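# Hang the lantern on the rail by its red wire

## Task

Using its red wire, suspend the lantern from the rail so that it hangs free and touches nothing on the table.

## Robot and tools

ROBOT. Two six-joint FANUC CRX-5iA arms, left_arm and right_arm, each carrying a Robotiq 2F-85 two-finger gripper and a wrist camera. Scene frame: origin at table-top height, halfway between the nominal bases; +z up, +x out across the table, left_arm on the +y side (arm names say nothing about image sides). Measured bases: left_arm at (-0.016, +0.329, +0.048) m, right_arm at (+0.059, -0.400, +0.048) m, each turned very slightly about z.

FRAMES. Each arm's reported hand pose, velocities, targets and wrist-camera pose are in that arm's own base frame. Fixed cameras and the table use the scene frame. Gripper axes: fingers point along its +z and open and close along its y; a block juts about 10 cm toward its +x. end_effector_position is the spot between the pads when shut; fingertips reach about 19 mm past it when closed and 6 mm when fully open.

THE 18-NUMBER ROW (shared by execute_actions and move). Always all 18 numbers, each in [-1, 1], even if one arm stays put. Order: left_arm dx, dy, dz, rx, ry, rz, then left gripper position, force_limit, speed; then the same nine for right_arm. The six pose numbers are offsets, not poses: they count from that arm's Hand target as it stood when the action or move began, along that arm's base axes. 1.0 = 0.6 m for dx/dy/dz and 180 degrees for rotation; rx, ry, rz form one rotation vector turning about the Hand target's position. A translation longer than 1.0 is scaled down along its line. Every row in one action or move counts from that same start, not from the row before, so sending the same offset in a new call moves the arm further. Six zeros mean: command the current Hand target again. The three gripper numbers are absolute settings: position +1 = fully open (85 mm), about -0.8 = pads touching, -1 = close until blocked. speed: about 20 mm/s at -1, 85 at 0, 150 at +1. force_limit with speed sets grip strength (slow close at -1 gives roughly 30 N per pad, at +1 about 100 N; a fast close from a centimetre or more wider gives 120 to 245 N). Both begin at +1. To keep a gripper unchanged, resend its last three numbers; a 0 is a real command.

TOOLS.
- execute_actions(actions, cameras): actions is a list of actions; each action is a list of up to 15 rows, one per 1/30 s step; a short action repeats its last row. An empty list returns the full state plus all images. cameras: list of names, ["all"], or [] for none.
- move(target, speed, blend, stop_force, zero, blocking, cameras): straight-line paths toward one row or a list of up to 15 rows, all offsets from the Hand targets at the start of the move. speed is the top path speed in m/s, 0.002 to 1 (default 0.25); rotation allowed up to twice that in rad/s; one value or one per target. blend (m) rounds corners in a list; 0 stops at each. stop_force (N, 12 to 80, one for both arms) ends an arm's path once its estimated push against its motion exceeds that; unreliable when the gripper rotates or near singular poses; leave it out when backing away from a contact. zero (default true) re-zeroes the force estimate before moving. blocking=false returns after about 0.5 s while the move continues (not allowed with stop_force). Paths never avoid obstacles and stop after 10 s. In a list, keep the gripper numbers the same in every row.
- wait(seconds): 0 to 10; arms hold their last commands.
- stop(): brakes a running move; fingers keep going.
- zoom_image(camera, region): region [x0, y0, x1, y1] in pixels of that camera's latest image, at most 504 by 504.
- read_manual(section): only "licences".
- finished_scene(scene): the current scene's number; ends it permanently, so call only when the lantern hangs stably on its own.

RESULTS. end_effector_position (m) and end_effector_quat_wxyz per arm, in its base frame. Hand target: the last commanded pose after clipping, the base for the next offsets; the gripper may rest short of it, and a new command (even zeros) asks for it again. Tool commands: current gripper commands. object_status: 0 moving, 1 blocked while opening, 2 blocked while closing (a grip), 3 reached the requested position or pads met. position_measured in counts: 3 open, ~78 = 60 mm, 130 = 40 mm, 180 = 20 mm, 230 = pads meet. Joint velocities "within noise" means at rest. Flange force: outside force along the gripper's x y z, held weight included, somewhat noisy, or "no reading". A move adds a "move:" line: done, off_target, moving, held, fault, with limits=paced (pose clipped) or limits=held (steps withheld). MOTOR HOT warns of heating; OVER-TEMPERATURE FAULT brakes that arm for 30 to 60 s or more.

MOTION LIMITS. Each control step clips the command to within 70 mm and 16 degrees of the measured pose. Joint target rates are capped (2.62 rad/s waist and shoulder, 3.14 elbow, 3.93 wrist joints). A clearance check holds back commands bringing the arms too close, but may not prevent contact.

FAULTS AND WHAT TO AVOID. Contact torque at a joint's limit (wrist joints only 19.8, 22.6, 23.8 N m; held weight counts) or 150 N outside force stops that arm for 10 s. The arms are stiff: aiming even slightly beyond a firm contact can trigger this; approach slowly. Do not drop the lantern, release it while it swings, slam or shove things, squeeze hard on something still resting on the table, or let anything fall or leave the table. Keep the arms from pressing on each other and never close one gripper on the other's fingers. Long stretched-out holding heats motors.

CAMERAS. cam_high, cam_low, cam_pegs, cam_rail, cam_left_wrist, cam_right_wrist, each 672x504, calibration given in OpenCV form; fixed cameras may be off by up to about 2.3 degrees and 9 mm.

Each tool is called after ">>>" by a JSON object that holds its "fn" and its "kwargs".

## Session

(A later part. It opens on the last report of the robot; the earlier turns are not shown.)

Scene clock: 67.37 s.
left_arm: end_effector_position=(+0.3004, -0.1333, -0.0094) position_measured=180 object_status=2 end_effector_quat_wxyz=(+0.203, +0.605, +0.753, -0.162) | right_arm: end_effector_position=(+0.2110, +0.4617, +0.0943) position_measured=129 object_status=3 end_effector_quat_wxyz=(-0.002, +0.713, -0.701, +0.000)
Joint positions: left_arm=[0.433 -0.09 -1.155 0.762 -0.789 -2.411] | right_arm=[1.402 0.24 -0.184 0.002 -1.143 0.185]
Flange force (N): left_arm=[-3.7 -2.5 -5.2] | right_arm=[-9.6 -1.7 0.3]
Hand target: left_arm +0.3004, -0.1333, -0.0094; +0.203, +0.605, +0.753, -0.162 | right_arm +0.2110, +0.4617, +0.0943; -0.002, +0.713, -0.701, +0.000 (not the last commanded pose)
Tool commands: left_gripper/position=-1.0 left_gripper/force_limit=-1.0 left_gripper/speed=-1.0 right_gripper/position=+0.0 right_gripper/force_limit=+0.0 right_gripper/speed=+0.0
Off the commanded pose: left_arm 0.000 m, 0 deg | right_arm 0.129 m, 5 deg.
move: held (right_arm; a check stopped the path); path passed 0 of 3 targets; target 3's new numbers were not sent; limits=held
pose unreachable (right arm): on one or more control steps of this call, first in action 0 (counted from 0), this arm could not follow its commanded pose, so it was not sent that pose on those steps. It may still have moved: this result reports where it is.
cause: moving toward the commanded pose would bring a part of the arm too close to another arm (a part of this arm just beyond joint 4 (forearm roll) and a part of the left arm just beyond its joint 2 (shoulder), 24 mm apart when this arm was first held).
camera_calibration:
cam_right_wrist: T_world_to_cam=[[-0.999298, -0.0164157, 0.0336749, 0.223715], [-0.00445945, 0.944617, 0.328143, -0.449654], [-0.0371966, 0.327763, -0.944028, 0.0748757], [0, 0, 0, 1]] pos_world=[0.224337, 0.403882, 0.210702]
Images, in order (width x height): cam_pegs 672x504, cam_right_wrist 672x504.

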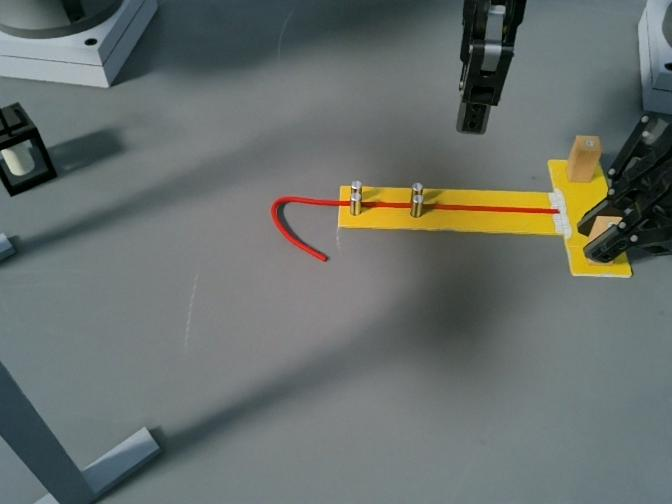

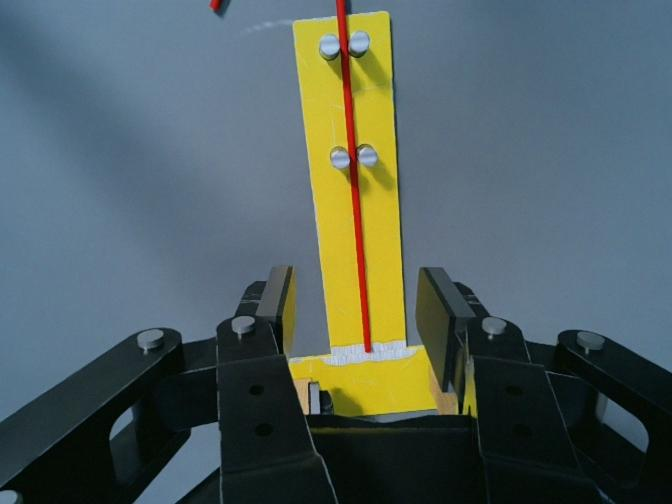

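>>> {"fn": "move", "kwargs": {"target": [[0,0,0,0,0,0,-1,-1,-1,0.1,-0.45,0.06,0,0,0,0,0,0],[0.1,-0.167,0,0,0,0,-1,-1,-1,0.1,-0.45,0.06,0,0,0,0,0,0]], "speed": 0.15, "cameras": ["cam_pegs","cam_right_wrist"]}}

Scene clock: 71.20 s.
left_arm: end_effector_position=(+0.3605, -0.2335, -0.0093) position_measured=180 object_status=2 end_effector_quat_wxyz=(+0.203, +0.605, +0.753, -0.162) | right_arm: end_effector_position=(+0.2710, +0.1917, +0.1303) position_measured=129 object_status=3 end_effector_quat_wxyz=(-0.002, +0.713, -0.701, +0.000)
Joint positions: left_arm=[-0.052 0.086 -1.017 1.06 -0.587 -2.24] | right_arm=[1.018 -0.253 -0.583 0 -1.237 0.569]
Flange force (N): left_arm=no reading | right_arm=[-5.3 -1.6 -1.8]
Hand target: left_arm +0.3604, -0.2335, -0.0094; +0.203, +0.605, +0.753, -0.162 | right_arm +0.2710, +0.1917, +0.1303; -0.002, +0.713, -0.701, +0.000
Off the commanded pose: left_arm 0.000 m, 0 deg | right_arm 0.000 m, 0 deg.
move: done
camera_calibration:
cam_right_wrist: T_world_to_cam=[[-0.999294, -0.0164521, 0.0337688, 0.278009], [-0.00445829, 0.944575, 0.328264, -0.206178], [-0.0372978, 0.327882, -0.943982, 0.19959], [0, 0, 0, 1]] pos_world=[0.284338, 0.133882, 0.246702]
Images, in order (width x height): cam_pegs 672x504, cam_right_wrist 672x504.

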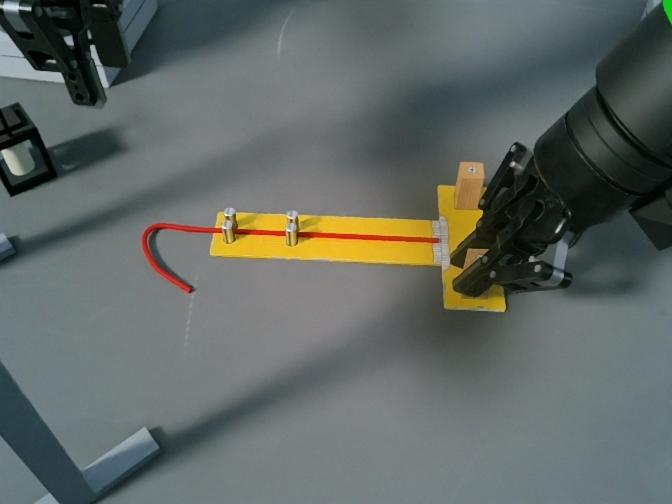

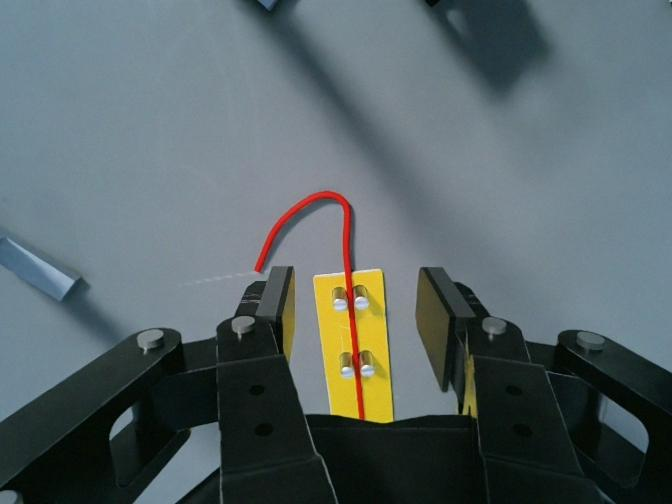

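>>> {"fn": "move", "kwargs": {"target": [[0,0,0,0,0,0,-1,-1,-1,-0.0307,0.3778,-0.08,0,0,0.0356,0,0,0],[0,0,0,0,0,0,-1,-1,-1,-0.0307,0.3778,-0.2538,0,0,0.0356,0,0,0],[0,0,0,0,0,0,-1,-1,-1,-0.0307,0.3778,-0.2538,0,0,0.0356,-1,0,-1]], "cameras": ["cam_pegs","cam_right_wrist"]}}

Scene clock: 76.03 s.
left_arm: end_effector_position=(+0.3604, -0.2335, -0.0094) position_measured=180 object_status=2 end_effector_quat_wxyz=(+0.203, +0.605, +0.753, -0.162) | right_arm: end_effector_position=(+0.2526, +0.4183, -0.0220) position_measured=227 object_status=0 end_effector_quat_wxyz=(-0.002, +0.751, -0.660, -0.001)
Joint positions: left_arm=[-0.052 0.086 -1.017 1.06 -0.587 -2.24] | right_arm=[1.297 0.355 -0.351 0.001 -0.86 0.401]
Flange force (N): left_arm=no reading | right_arm=[-8.5 -1.2 2.8]
Hand target: left_arm +0.3604, -0.2335, -0.0094; +0.203, +0.605, +0.753, -0.162 | right_arm +0.2526, +0.4183, -0.0220; -0.002, +0.751, -0.660, -0.001
Off the commanded pose: left_arm 0.000 m, 0 deg | right_arm 0.000 m, 0 deg.
move: done
camera_calibration:
cam_right_wrist: T_world_to_cam=[[-0.991226, -0.127809, 0.0337055, 0.313079], [-0.109808, 0.938186, 0.328253, -0.341034], [-0.0735758, 0.321672, -0.943988, -0.00740556], [0, 0, 0, 1]] pos_world=[0.272339, 0.36235, 0.0944023]
Images, in order (width x height): cam_pegs 672x504, cam_right_wrist 672x504.

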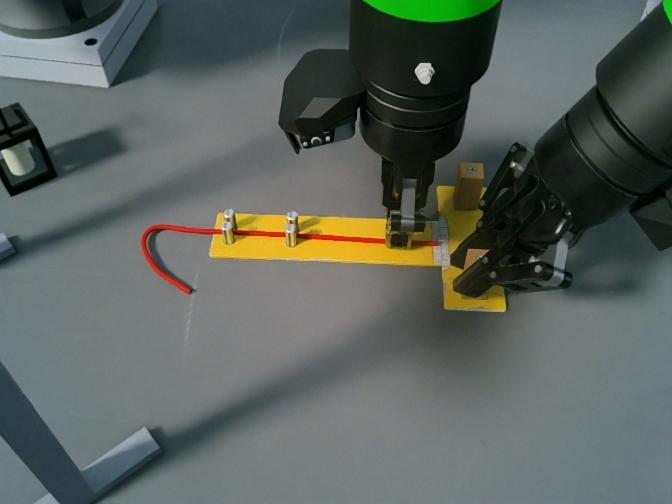

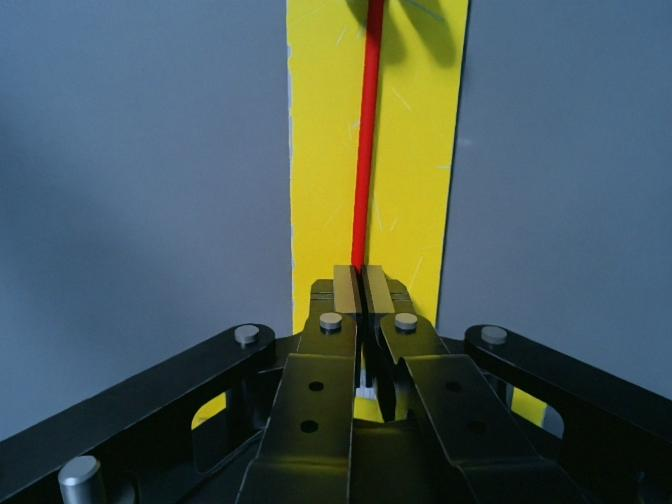

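>>> {"fn": "move", "kwargs": {"target": [[0,0,0,0,0,0,-1,-1,-1,-0.0782,-0.0322,0.004,0,0,0.1667,-1,0,-1],[0,0,0,0,0,0,-1,-1,-1,-0.1283,-0.0968,0.006,0,0,0.333,-1,0,-1],[0,0,0,0,0,0,-1,-1,-1,-0.139,-0.1752,0.006,0,0,0.5,-1,0,-1],[0,0,0,0,0,0,-1,-1,-1,-0.11,-0.2452,0.006,0,0,0.667,-1,0,-1]], "blend": 0.01, "speed": 0.09, "cameras": ["cam_pegs","cam_right_wrist"]}}

Scene clock: 86.83 s.
left_arm: end_effector_position=(+0.3604, -0.2335, -0.0094) position_measured=180 object_status=2 end_effector_quat_wxyz=(+0.203, +0.605, +0.753, -0.162) | right_arm: end_effector_position=(+0.1766, +0.2954, -0.0184) position_measured=227 object_status=2 end_effector_quat_wxyz=(-0.001, +0.985, +0.175, -0.002)
Joint positions: left_arm=[-0.052 0.086 -1.017 1.06 -0.587 -2.24] | right_arm=[1.415 0.029 -0.744 -0.006 -0.797 2.081]
Flange force (N): left_arm=no reading | right_arm=[4.6 -8.9 2.2]
Hand target: left_arm +0.3604, -0.2335, -0.0094; +0.203, +0.605, +0.753, -0.162 | right_arm +0.1766, +0.2954, -0.0184; -0.001, +0.985, +0.175, -0.002 (not the last commanded pose)
Off the commanded pose: left_arm 0.000 m, 0 deg | right_arm 0.026 m, 17 deg.
move: off_target (right_arm; path cut at 10 s); path passed 3 of 4 targets
camera_calibration:
cam_right_wrist: T_world_to_cam=[[0.343627, -0.938503, 0.0336382, 0.22568], [-0.890789, -0.314397, 0.328099, 0.272718], [-0.297346, -0.142708, -0.944044, 0.206634], [0, 0, 0, 1]] pos_world=[0.226827, 0.327032, 0.0980021]
Images, in order (width x height): cam_pegs 672x504, cam_right_wrist 672x504.

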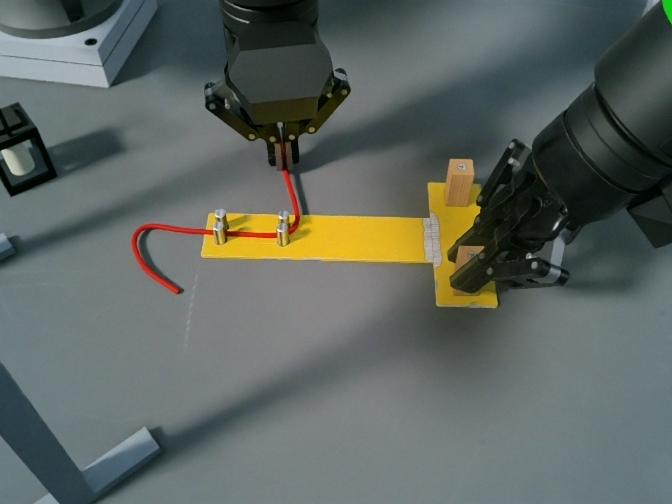

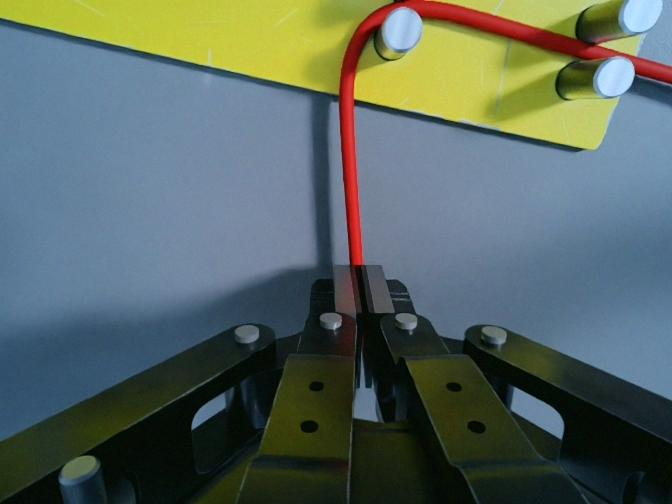

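>>> {"fn": "move", "kwargs": {"target": [[0,0,0,0,0,0,-1,-1,-1,0.0057,-0.0523,0.0,0,0,0.094,-1,0,-1],[0,0,0,0,0,0,-1,-1,-1,0.066,-0.0973,0.0,0,0,0.27,-1,0,-1]], "blend": 0.01, "speed": 0.09, "cameras": ["cam_pegs","cam_right_wrist"]}}

Scene clock: 92.17 s.
left_arm: end_effector_position=(+0.3604, -0.2335, -0.0094) position_measured=180 object_status=2 end_effector_quat_wxyz=(+0.203, +0.605, +0.753, -0.162) | right_arm: end_effector_position=(+0.2162, +0.2370, -0.0183) position_measured=227 object_status=2 end_effector_quat_wxyz=(+0.000, +0.826, +0.564, -0.002)
Joint positions: left_arm=[-0.052 0.086 -1.017 1.06 -0.587 -2.24] | right_arm=[1.246 -0.031 -0.805 -0.003 -0.8 3.097]
Flange force (N): left_arm=no reading | right_arm=[9.3 -1.7 1.9]
Hand target: left_arm +0.3604, -0.2335, -0.0094; +0.203, +0.605, +0.753, -0.162 | right_arm +0.2162, +0.2370, -0.0184; +0.000, +0.826, +0.564, -0.002
Off the commanded pose: left_arm 0.000 m, 0 deg | right_arm 0.000 m, 0 deg.
move: done
camera_calibration:
cam_right_wrist: T_world_to_cam=[[0.931246, -0.362827, 0.0337311, -0.106215], [-0.353226, -0.876094, 0.328162, 0.306531], [-0.0895145, -0.317514, -0.944019, 0.206575], [0, 0, 0, 1]] pos_world=[0.225679, 0.295603, 0.098002]
Images, in order (width x height): cam_pegs 672x504, cam_right_wrist 672x504.

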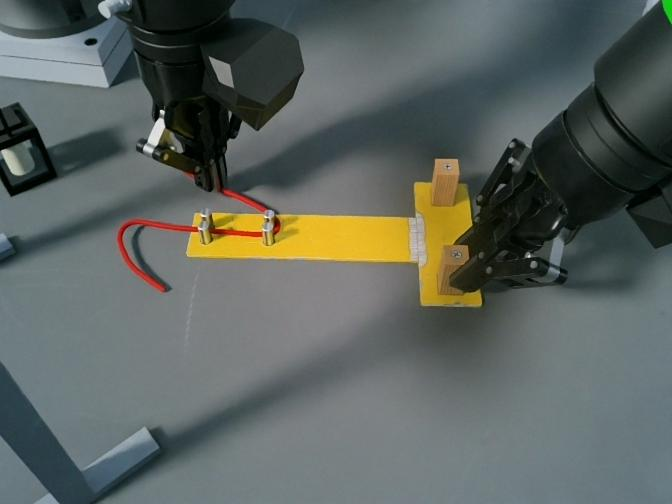

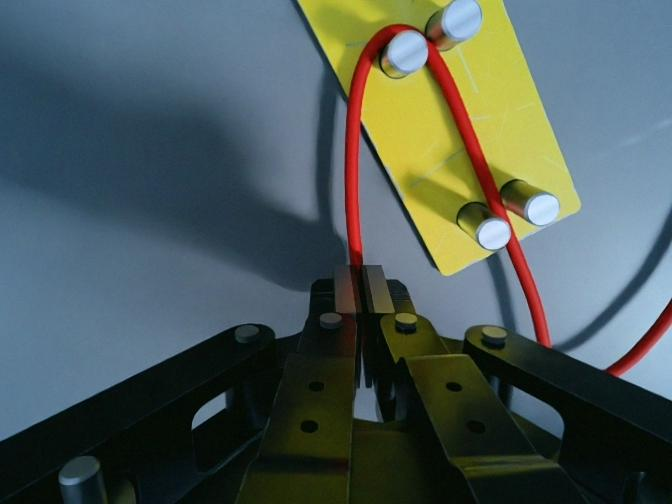

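>>> {"fn": "move", "kwargs": {"target": [0,0,0,0,0,0,-1,-1,-1,0,0,0.2,0,0,0,-1,0,-1], "speed": 0.06, "cameras": ["cam_pegs","cam_right_wrist","cam_rail","cam_low"]}}

Scene clock: 96.73 s.
left_arm: end_effector_position=(+0.3605, -0.2335, -0.0094) position_measured=180 object_status=2 end_effector_quat_wxyz=(+0.203, +0.605, +0.753, -0.162) | right_arm: end_effector_position=(+0.2162, +0.2370, +0.1016) position_measured=227 object_status=2 end_effector_quat_wxyz=(+0.000, +0.826, +0.564, -0.002)
Joint positions: left_arm=[-0.052 0.086 -1.017 1.06 -0.587 -2.24] | right_arm=[1.246 -0.249 -0.65 -0.003 -1.173 3.096]
Flange force (N): left_arm=no reading | right_arm=[5.9 -1.7 0.9]
Hand target: left_arm +0.3604, -0.2335, -0.0094; +0.203, +0.605, +0.753, -0.162 | right_arm +0.2162, +0.2370, +0.1016; +0.000, +0.826, +0.564, -0.002
Off the commanded pose: left_arm 0.000 m, 0 deg | right_arm 0.000 m, 0 deg.
move: done
camera_calibration:
cam_right_wrist: T_world_to_cam=[[0.931238, -0.362843, 0.0337781, -0.110267], [-0.353245, -0.876044, 0.328275, 0.267116], [-0.0895213, -0.317634, -0.943978, 0.319886], [0, 0, 0, 1]] pos_world=[0.225679, 0.295603, 0.218002]
Images, in order (width x height): cam_low 672x504, cam_pegs 672x504, cam_rail 672x504, cam_right_wrist 672x504.

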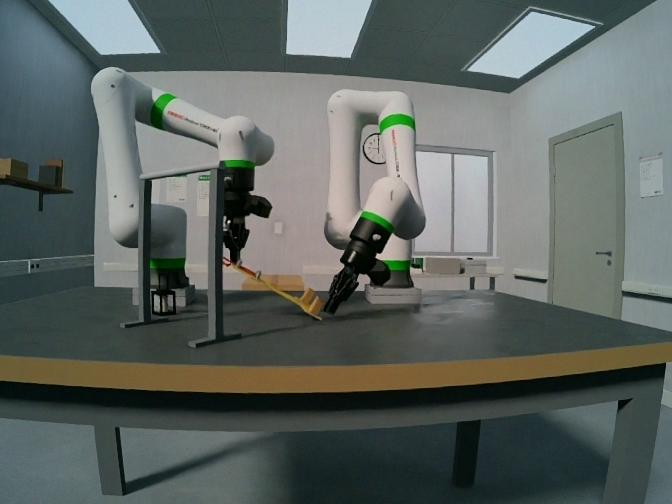

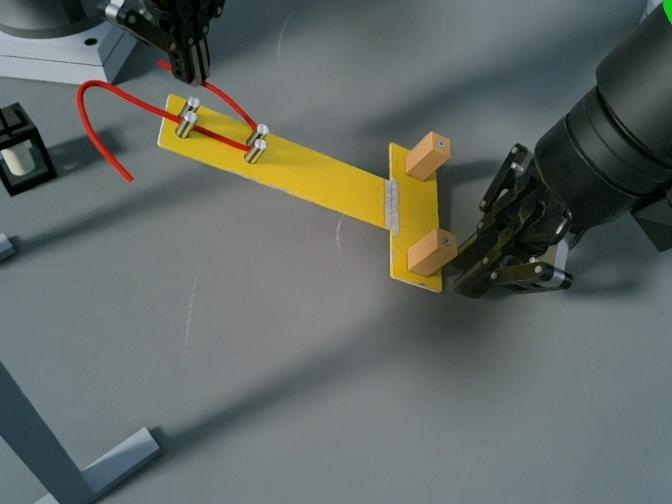

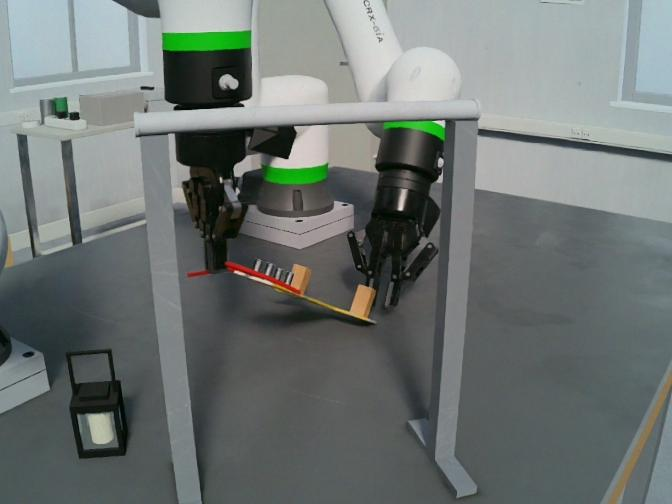

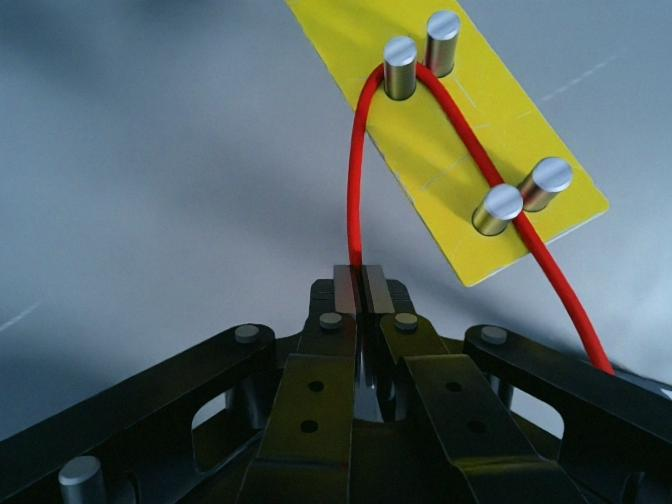

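>>> {"fn": "move", "kwargs": {"target": [0,0,0,0,0,0,-1,-1,-1,0,0,-0.199,0,0,0,-1,0,-1], "speed": 0.08, "cameras": ["cam_pegs","cam_left_wrist"]}}

Scene clock: 98.77 s.
left_arm: end_effector_position=(+0.3604, -0.2335, -0.0094) position_measured=180 object_status=2 end_effector_quat_wxyz=(+0.203, +0.605, +0.753, -0.162) | right_arm: end_effector_position=(+0.2161, +0.2370, -0.0177) position_measured=227 object_status=2 end_effector_quat_wxyz=(+0.000, +0.826, +0.564, -0.002)
Joint positions: left_arm=[-0.052 0.086 -1.017 1.06 -0.587 -2.24] | right_arm=[1.246 -0.032 -0.804 -0.004 -0.803 3.097]
Flange force (N): left_arm=no reading | right_arm=[-2.5 -2.6 -4.7]
Hand target: left_arm +0.3604, -0.2335, -0.0094; +0.203, +0.605, +0.753, -0.162 | right_arm +0.2162, +0.2370, -0.0178; +0.000, +0.826, +0.564, -0.002
Off the commanded pose: left_arm 0.000 m, 0 deg | right_arm 0.000 m, 0 deg.
move: done
camera_calibration:
cam_left_wrist: T_world_to_cam=[[0.975173, 0.221097, 0.0124117, -0.299157], [0.134995, -0.637971, 0.758135, -0.172463], [0.17554, -0.737637, -0.651979, -0.110922], [0, 0, 0, 1]] pos_world=[0.334483, -0.125704, 0.0621445]
Images, in order (width x height): cam_pegs 672x504, cam_left_wrist 672x504.

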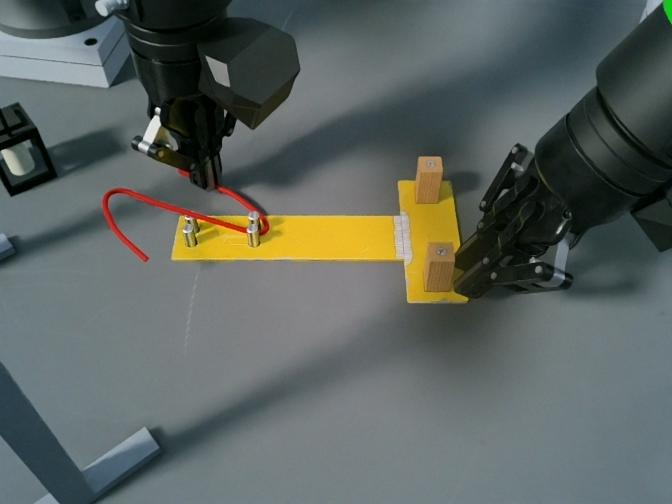

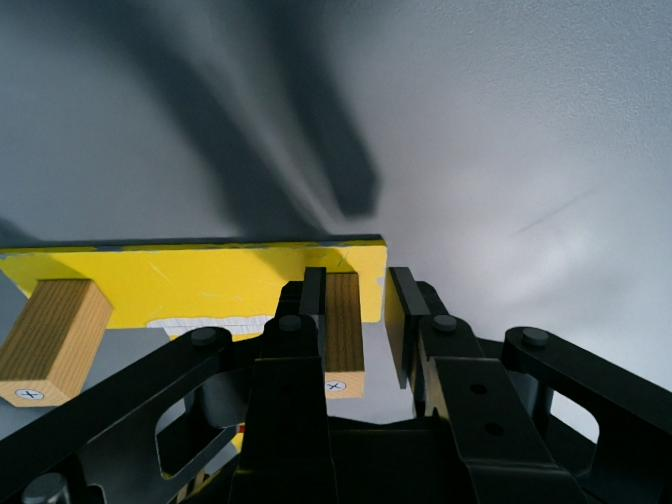

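>>> {"fn": "move", "kwargs": {"target": [[0,0,0,0,0,0,0.3,0,-1,0,0,0,0,0,0,-1,0,-1],[-0.005,-0.025,-0.003,0,0,0,0.3,0,-1,0,0,0,0,0,0,-1,0,-1],[-0.005,-0.025,-0.003,0,0,0,-1,0.5,-1,0,0,0,0,0,0,-1,0,-1]]}}

>>> {"fn": "move", "kwargs": {"target": [0,0,0,0,0,0,-1,0.5,-1,0,0,0.12,0,0,0,-1,0,-1], "speed": 0.05, "cameras": ["cam_pegs","cam_right_wrist","cam_rail","cam_left_wrist"]}}

Scene clock: 104.10 s.
left_arm: end_effector_position=(+0.3574, -0.2485, -0.0112) position_measured=183 object_status=0 end_effector_quat_wxyz=(+0.203, +0.605, +0.753, -0.162) | right_arm: end_effector_position=(+0.2162, +0.2370, -0.0177) position_measured=227 object_status=2 end_effector_quat_wxyz=(+0.000, +0.825, +0.564, -0.002)
Joint positions: left_arm=[-0.115 0.092 -1.02 1.109 -0.558 -2.232] | right_arm=[1.246 -0.032 -0.804 -0.003 -0.803 3.097]
Flange force (N): left_arm=no reading | right_arm=[4.1 -2.3 -2.7]
Hand target: left_arm +0.3574, -0.2485, -0.0112; +0.203, +0.605, +0.753, -0.162 | right_arm +0.2162, +0.2370, -0.0178; +0.000, +0.826, +0.564, -0.002
Off the commanded pose: left_arm 0.000 m, 0 deg | right_arm 0.000 m, 0 deg.
move: done

Scene clock: 105.87 s.
left_arm: end_effector_position=(+0.3574, -0.2485, -0.0112) position_measured=183 object_status=2 end_effector_quat_wxyz=(+0.203, +0.605, +0.753, -0.162) | right_arm: end_effector_position=(+0.2162, +0.2370, +0.0542) position_measured=227 object_status=2 end_effector_quat_wxyz=(+0.000, +0.826, +0.564, -0.002)
Joint positions: left_arm=[-0.115 0.092 -1.02 1.109 -0.558 -2.232] | right_arm=[1.246 -0.181 -0.722 -0.003 -1.033 3.096]
Flange force (N): left_arm=no reading | right_arm=[5.2 -1.2 -1.0]
Hand target: left_arm +0.3574, -0.2485, -0.0112; +0.203, +0.605, +0.753, -0.162 | right_arm +0.2162, +0.2370, +0.0542; +0.000, +0.826, +0.564, -0.002
Off the commanded pose: left_arm 0.000 m, 0 deg | right_arm 0.000 m, 0 deg.
move: done
camera_calibration:
cam_left_wrist: T_world_to_cam=[[0.975173, 0.221097, 0.0124117, -0.292893], [0.134995, -0.637971, 0.758135, -0.180263], [0.17554, -0.737637, -0.651979, -0.122634], [0, 0, 0, 1]] pos_world=[0.331483, -0.140704, 0.0603445]
cam_right_wrist: T_world_to_cam=[[0.931205, -0.362925, 0.033809, -0.108675], [-0.353332, -0.87601, 0.328274, 0.282599], [-0.0895217, -0.317636, -0.943977, 0.27511], [0, 0, 0, 1]] pos_world=[0.225679, 0.295503, 0.170602]
Images, in order (width x height): cam_pegs 672x504, cam_rail 672x504, cam_left_wrist 672x504, cam_right_wrist 672x504.

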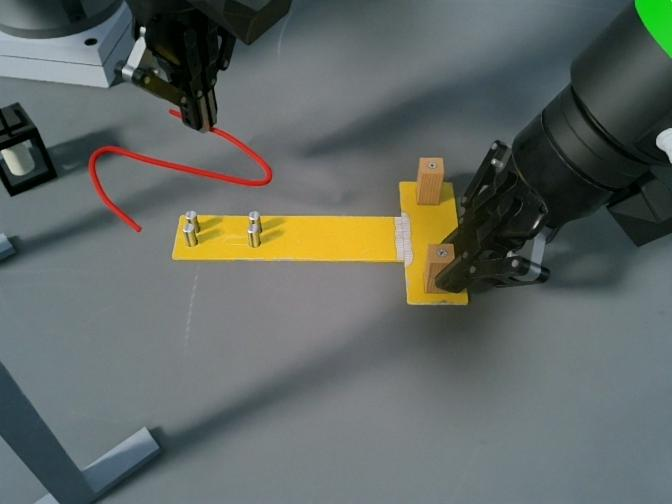

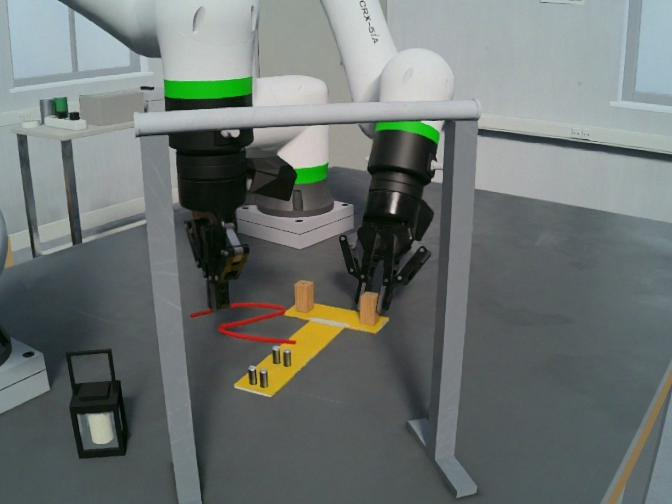

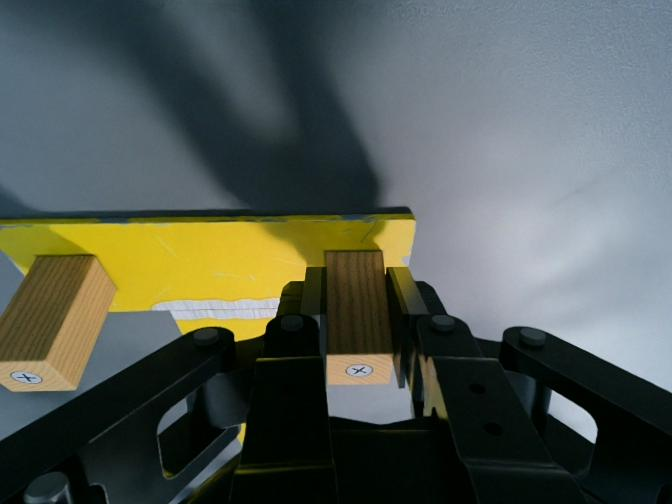

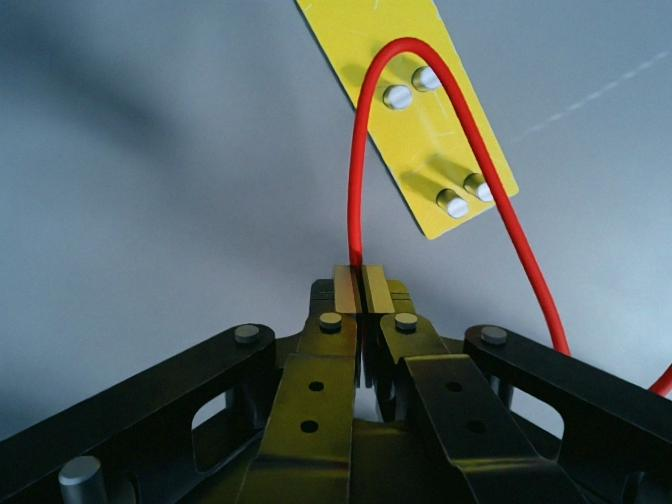

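>>> {"fn": "move", "kwargs": {"target": [[0,0,0,0,0,0,0.3,0,0,0.1,0.15,0.2,0,0,0.05,-1,0,-1],[0.05,0.1,0.2,0,0,0,0.3,0,0,0.19,0.2717,0.243,0,0,0.111,-1,0,-1],[0.1,0.3,0.4,-0.12,0.22,0.07,0.3,0,0,0.19,0.2717,0.243,0,0,0.111,-1,0,-1],[0.188,0.25,0.336,-0.2463,0.4417,0.1449,0.3,0,0,0.19,0.2717,0.243,0,0,0.111,-1,0,-1]], "cameras": ["all"]}}

Scene clock: 113.00 s.
left_arm: end_effector_position=(+0.4702, -0.0985, +0.1904) position_measured=91 object_status=3 end_effector_quat_wxyz=(-0.087, +0.087, +0.702, -0.702) | right_arm: end_effector_position=(+0.3302, +0.4000, +0.2000) position_measured=227 object_status=2 end_effector_quat_wxyz=(+0.000, +0.715, +0.699, -0.002)
Joint positions: left_arm=[0.495 0.694 -0.316 0.911 -1.938 -1.138] | right_arm=[1.134 0.196 0.022 -0.001 -1.401 3.556]
Flange force (N): left_arm=[0.6 -2.4 2.0] | right_arm=[8.5 4.6 -2.0]
Hand target: left_arm +0.4702, -0.0985, +0.1904; -0.087, +0.087, +0.702, -0.702 | right_arm +0.3302, +0.4000, +0.2000; +0.000, +0.715, +0.699, -0.002
Off the commanded pose: left_arm 0.000 m, 0 deg | right_arm 0.000 m, 0 deg.
move: done
camera_calibration:
cam_left_wrist: T_world_to_cam=[[0.00549447, 0.0124591, -0.999907, 0.18962], [0.996031, 0.0887657, 0.00657922, -0.442754], [0.0888394, -0.995975, -0.0119219, -0.0068709], [0, 0, 0, 1]] pos_world=[0.440566, 0.0300957, 0.192433]
cam_right_wrist: T_world_to_cam=[[0.999168, -0.0228394, 0.0337828, -0.319022], [-0.032677, -0.94403, 0.328236, 0.339272], [0.0243952, -0.329067, -0.943991, 0.441727], [0, 0, 0, 1]] pos_world=[0.319067, 0.458355, 0.316402]

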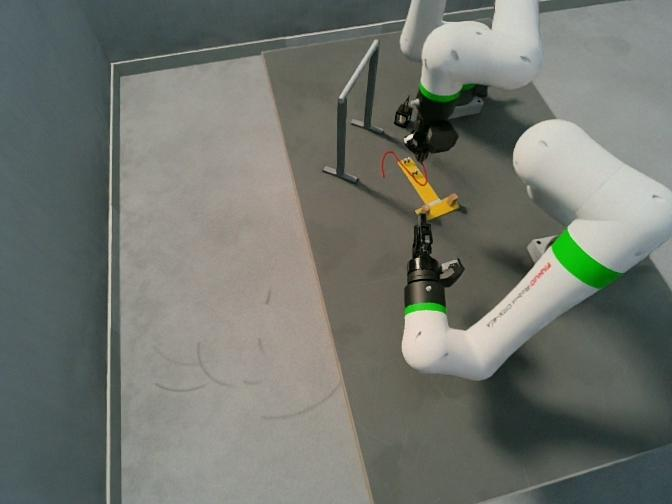

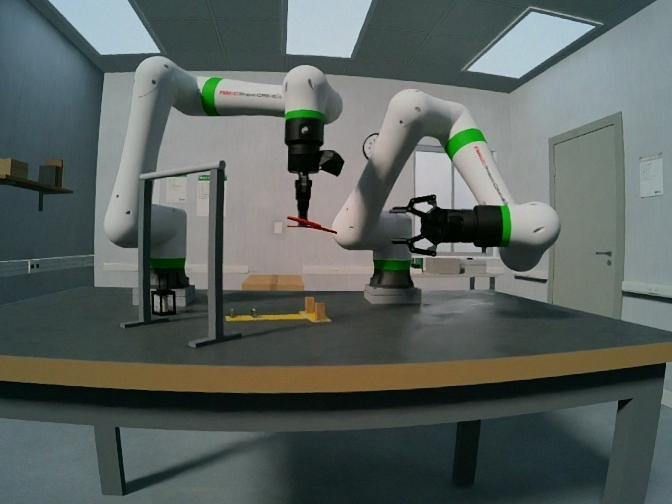

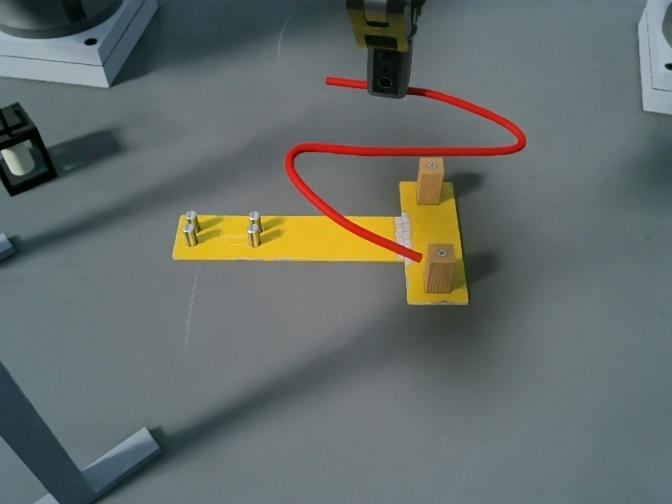

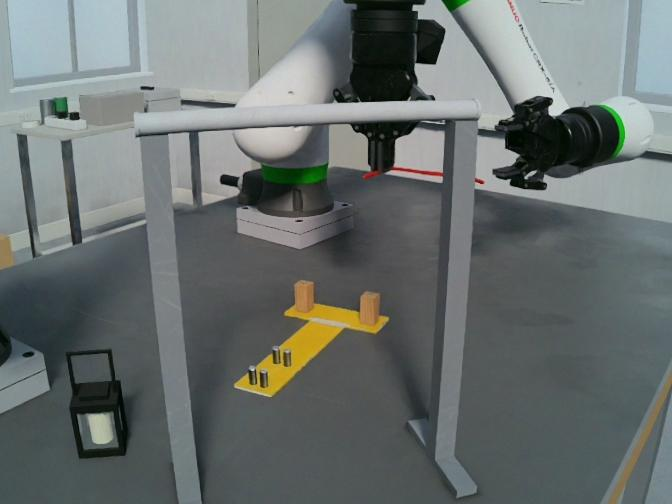

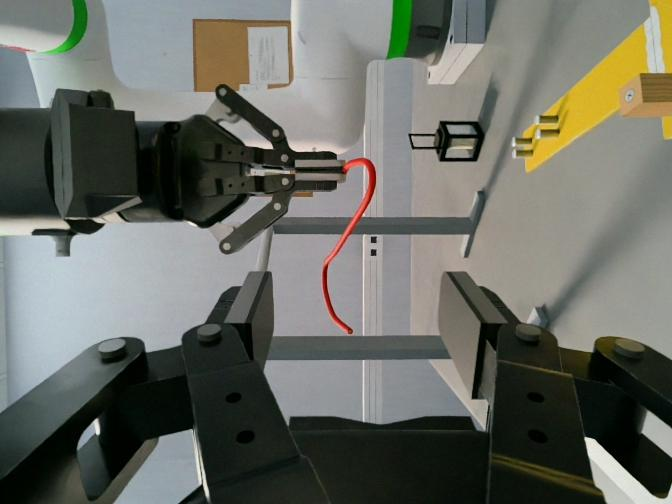

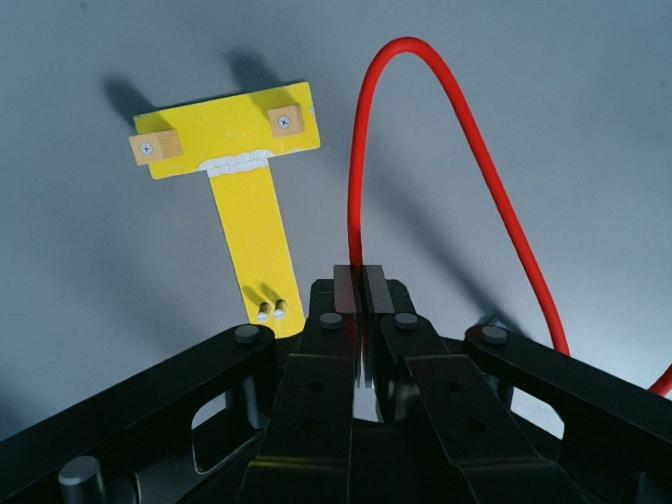

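>>> {"fn": "move", "kwargs": {"target": [[-0.0443,-0.2838,-0.0107,0,0,0,0.3,0,0,0,0,0,0,0,0,-1,0,-1]], "speed": 0.1, "cameras": ["cam_pegs","cam_low","cam_left_wrist","cam_rail"]}}

Scene clock: 115.90 s.
left_arm: end_effector_position=(+0.4437, -0.2688, +0.1840) position_measured=91 object_status=3 end_effector_quat_wxyz=(-0.087, +0.087, +0.702, -0.702) | right_arm: end_effector_position=(+0.3302, +0.4000, +0.2000) position_measured=227 object_status=2 end_effector_quat_wxyz=(+0.000, +0.715, +0.699, -0.002)
Joint positions: left_arm=[0.156 0.595 -0.547 1.202 -1.734 -1.173] | right_arm=[1.134 0.196 0.022 -0.001 -1.401 3.556]
Flange force (N): left_arm=[1.2 -2.9 1.3] | right_arm=[8.6 4.3 -1.9]
Hand target: left_arm +0.4436, -0.2688, +0.1840; -0.087, +0.087, +0.702, -0.702 | right_arm +0.3302, +0.4000, +0.2000; +0.000, +0.715, +0.699, -0.002
Off the commanded pose: left_arm 0.000 m, 0 deg | right_arm 0.000 m, 0 deg.
move: done
camera_calibration:
cam_left_wrist: T_world_to_cam=[[0.00539485, 0.0124505, -0.999908, 0.185428], [0.996031, 0.0887669, 0.00647923, -0.401081], [0.0888394, -0.995975, -0.0119222, -0.1742], [0, 0, 0, 1]] pos_world=[0.413965, -0.140204, 0.185933]
Images, in order (width x height): cam_low 672x504, cam_pegs 672x504, cam_rail 672x504, cam_left_wrist 672x504.

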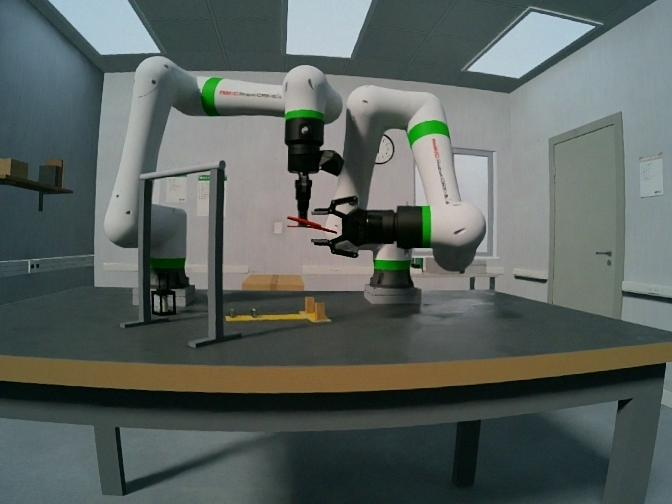

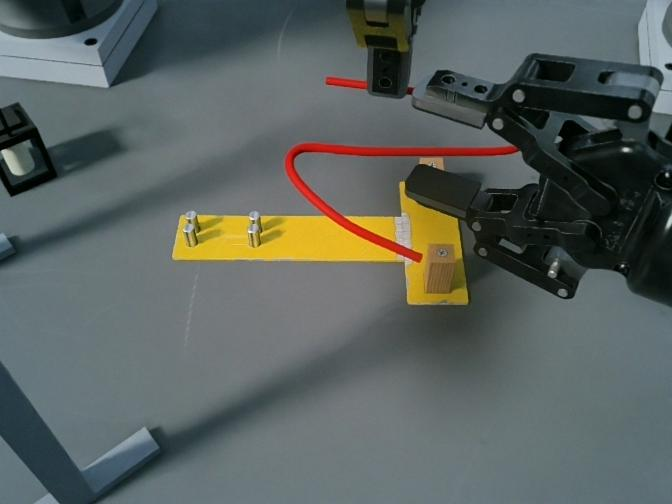

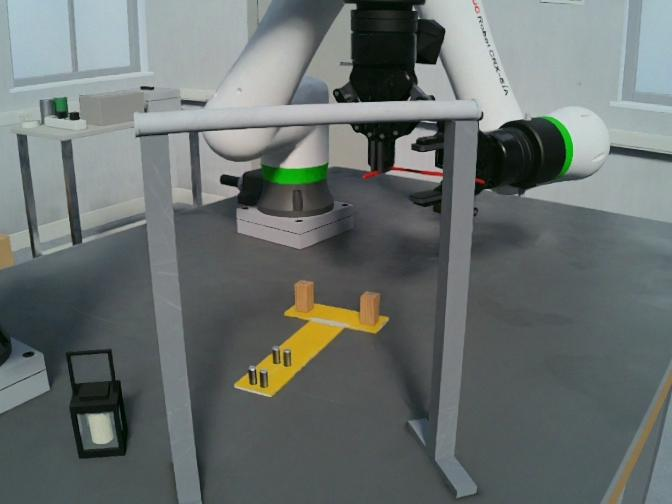

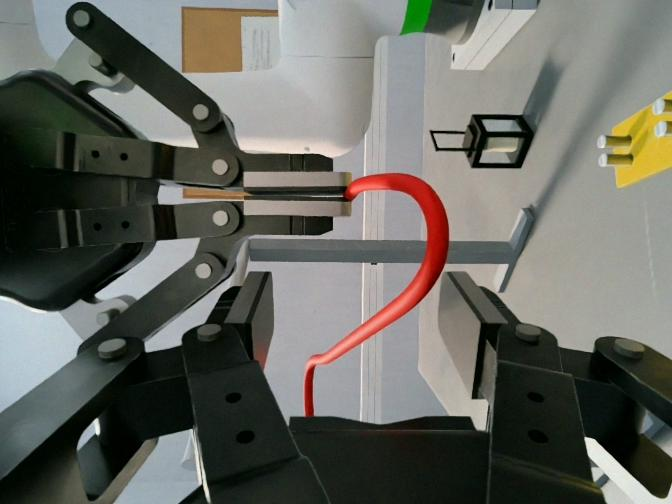

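>>> {"fn": "move", "kwargs": {"target": [0,0,0,0,0,0,-1,0,-1,0,0,0,0,0,0,-1,0,-1], "cameras": ["cam_pegs","cam_left_wrist","cam_right_wrist"]}}

Scene clock: 119.23 s.
left_arm: end_effector_position=(+0.4437, -0.2688, +0.1840) position_measured=223 object_status=0 end_effector_quat_wxyz=(-0.087, +0.087, +0.702, -0.702) | right_arm: end_effector_position=(+0.3302, +0.4000, +0.2001) position_measured=227 object_status=2 end_effector_quat_wxyz=(+0.000, +0.715, +0.699, -0.002)
Joint positions: left_arm=[0.156 0.595 -0.547 1.202 -1.734 -1.173] | right_arm=[1.134 0.196 0.022 -0.001 -1.401 3.556]
Flange force (N): left_arm=[1.6 -1.4 0.1] | right_arm=[7.9 2.8 -3.4]
Hand target: left_arm +0.4436, -0.2688, +0.1840; -0.087, +0.087, +0.702, -0.702 | right_arm +0.3302, +0.4000, +0.2000; +0.000, +0.715, +0.699, -0.002
Off the commanded pose: left_arm 0.000 m, 0 deg | right_arm 0.000 m, 0 deg.
move: done
camera_calibration:
cam_left_wrist: T_world_to_cam=[[0.00539485, 0.0124505, -0.999908, 0.185428], [0.996031, 0.0887669, 0.00647923, -0.401081], [0.0888394, -0.995975, -0.0119222, -0.1742], [0, 0, 0, 1]] pos_world=[0.413965, -0.140204, 0.185933]
cam_right_wrist: T_world_to_cam=[[0.999168, -0.0228394, 0.0337828, -0.319022], [-0.032677, -0.94403, 0.328236, 0.339272], [0.0243952, -0.329067, -0.943991, 0.441727], [0, 0, 0, 1]] pos_world=[0.319067, 0.458355, 0.316402]
Images, in order (width x height): cam_pegs 672x504, cam_left_wrist 672x504, cam_right_wrist 672x504.

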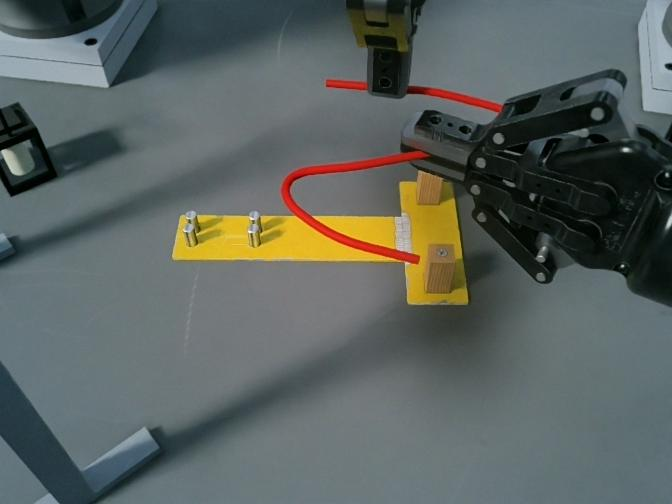

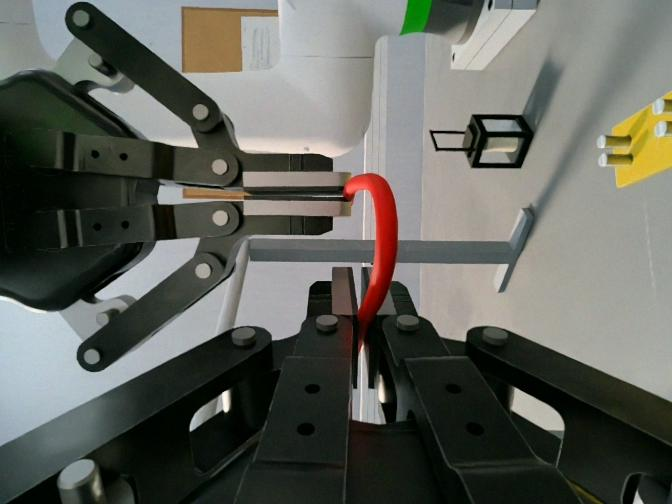

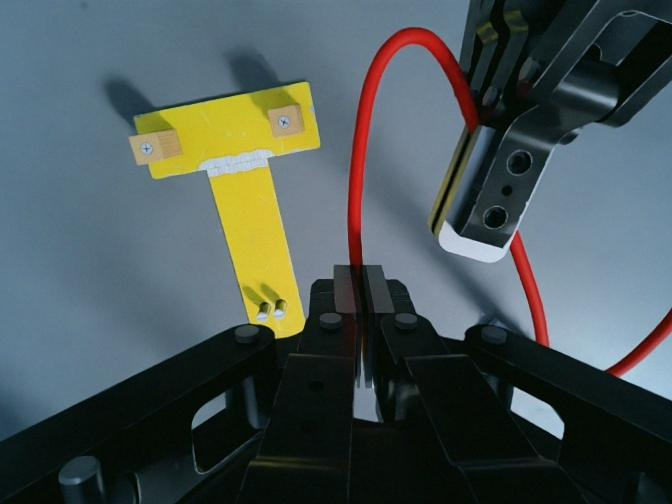

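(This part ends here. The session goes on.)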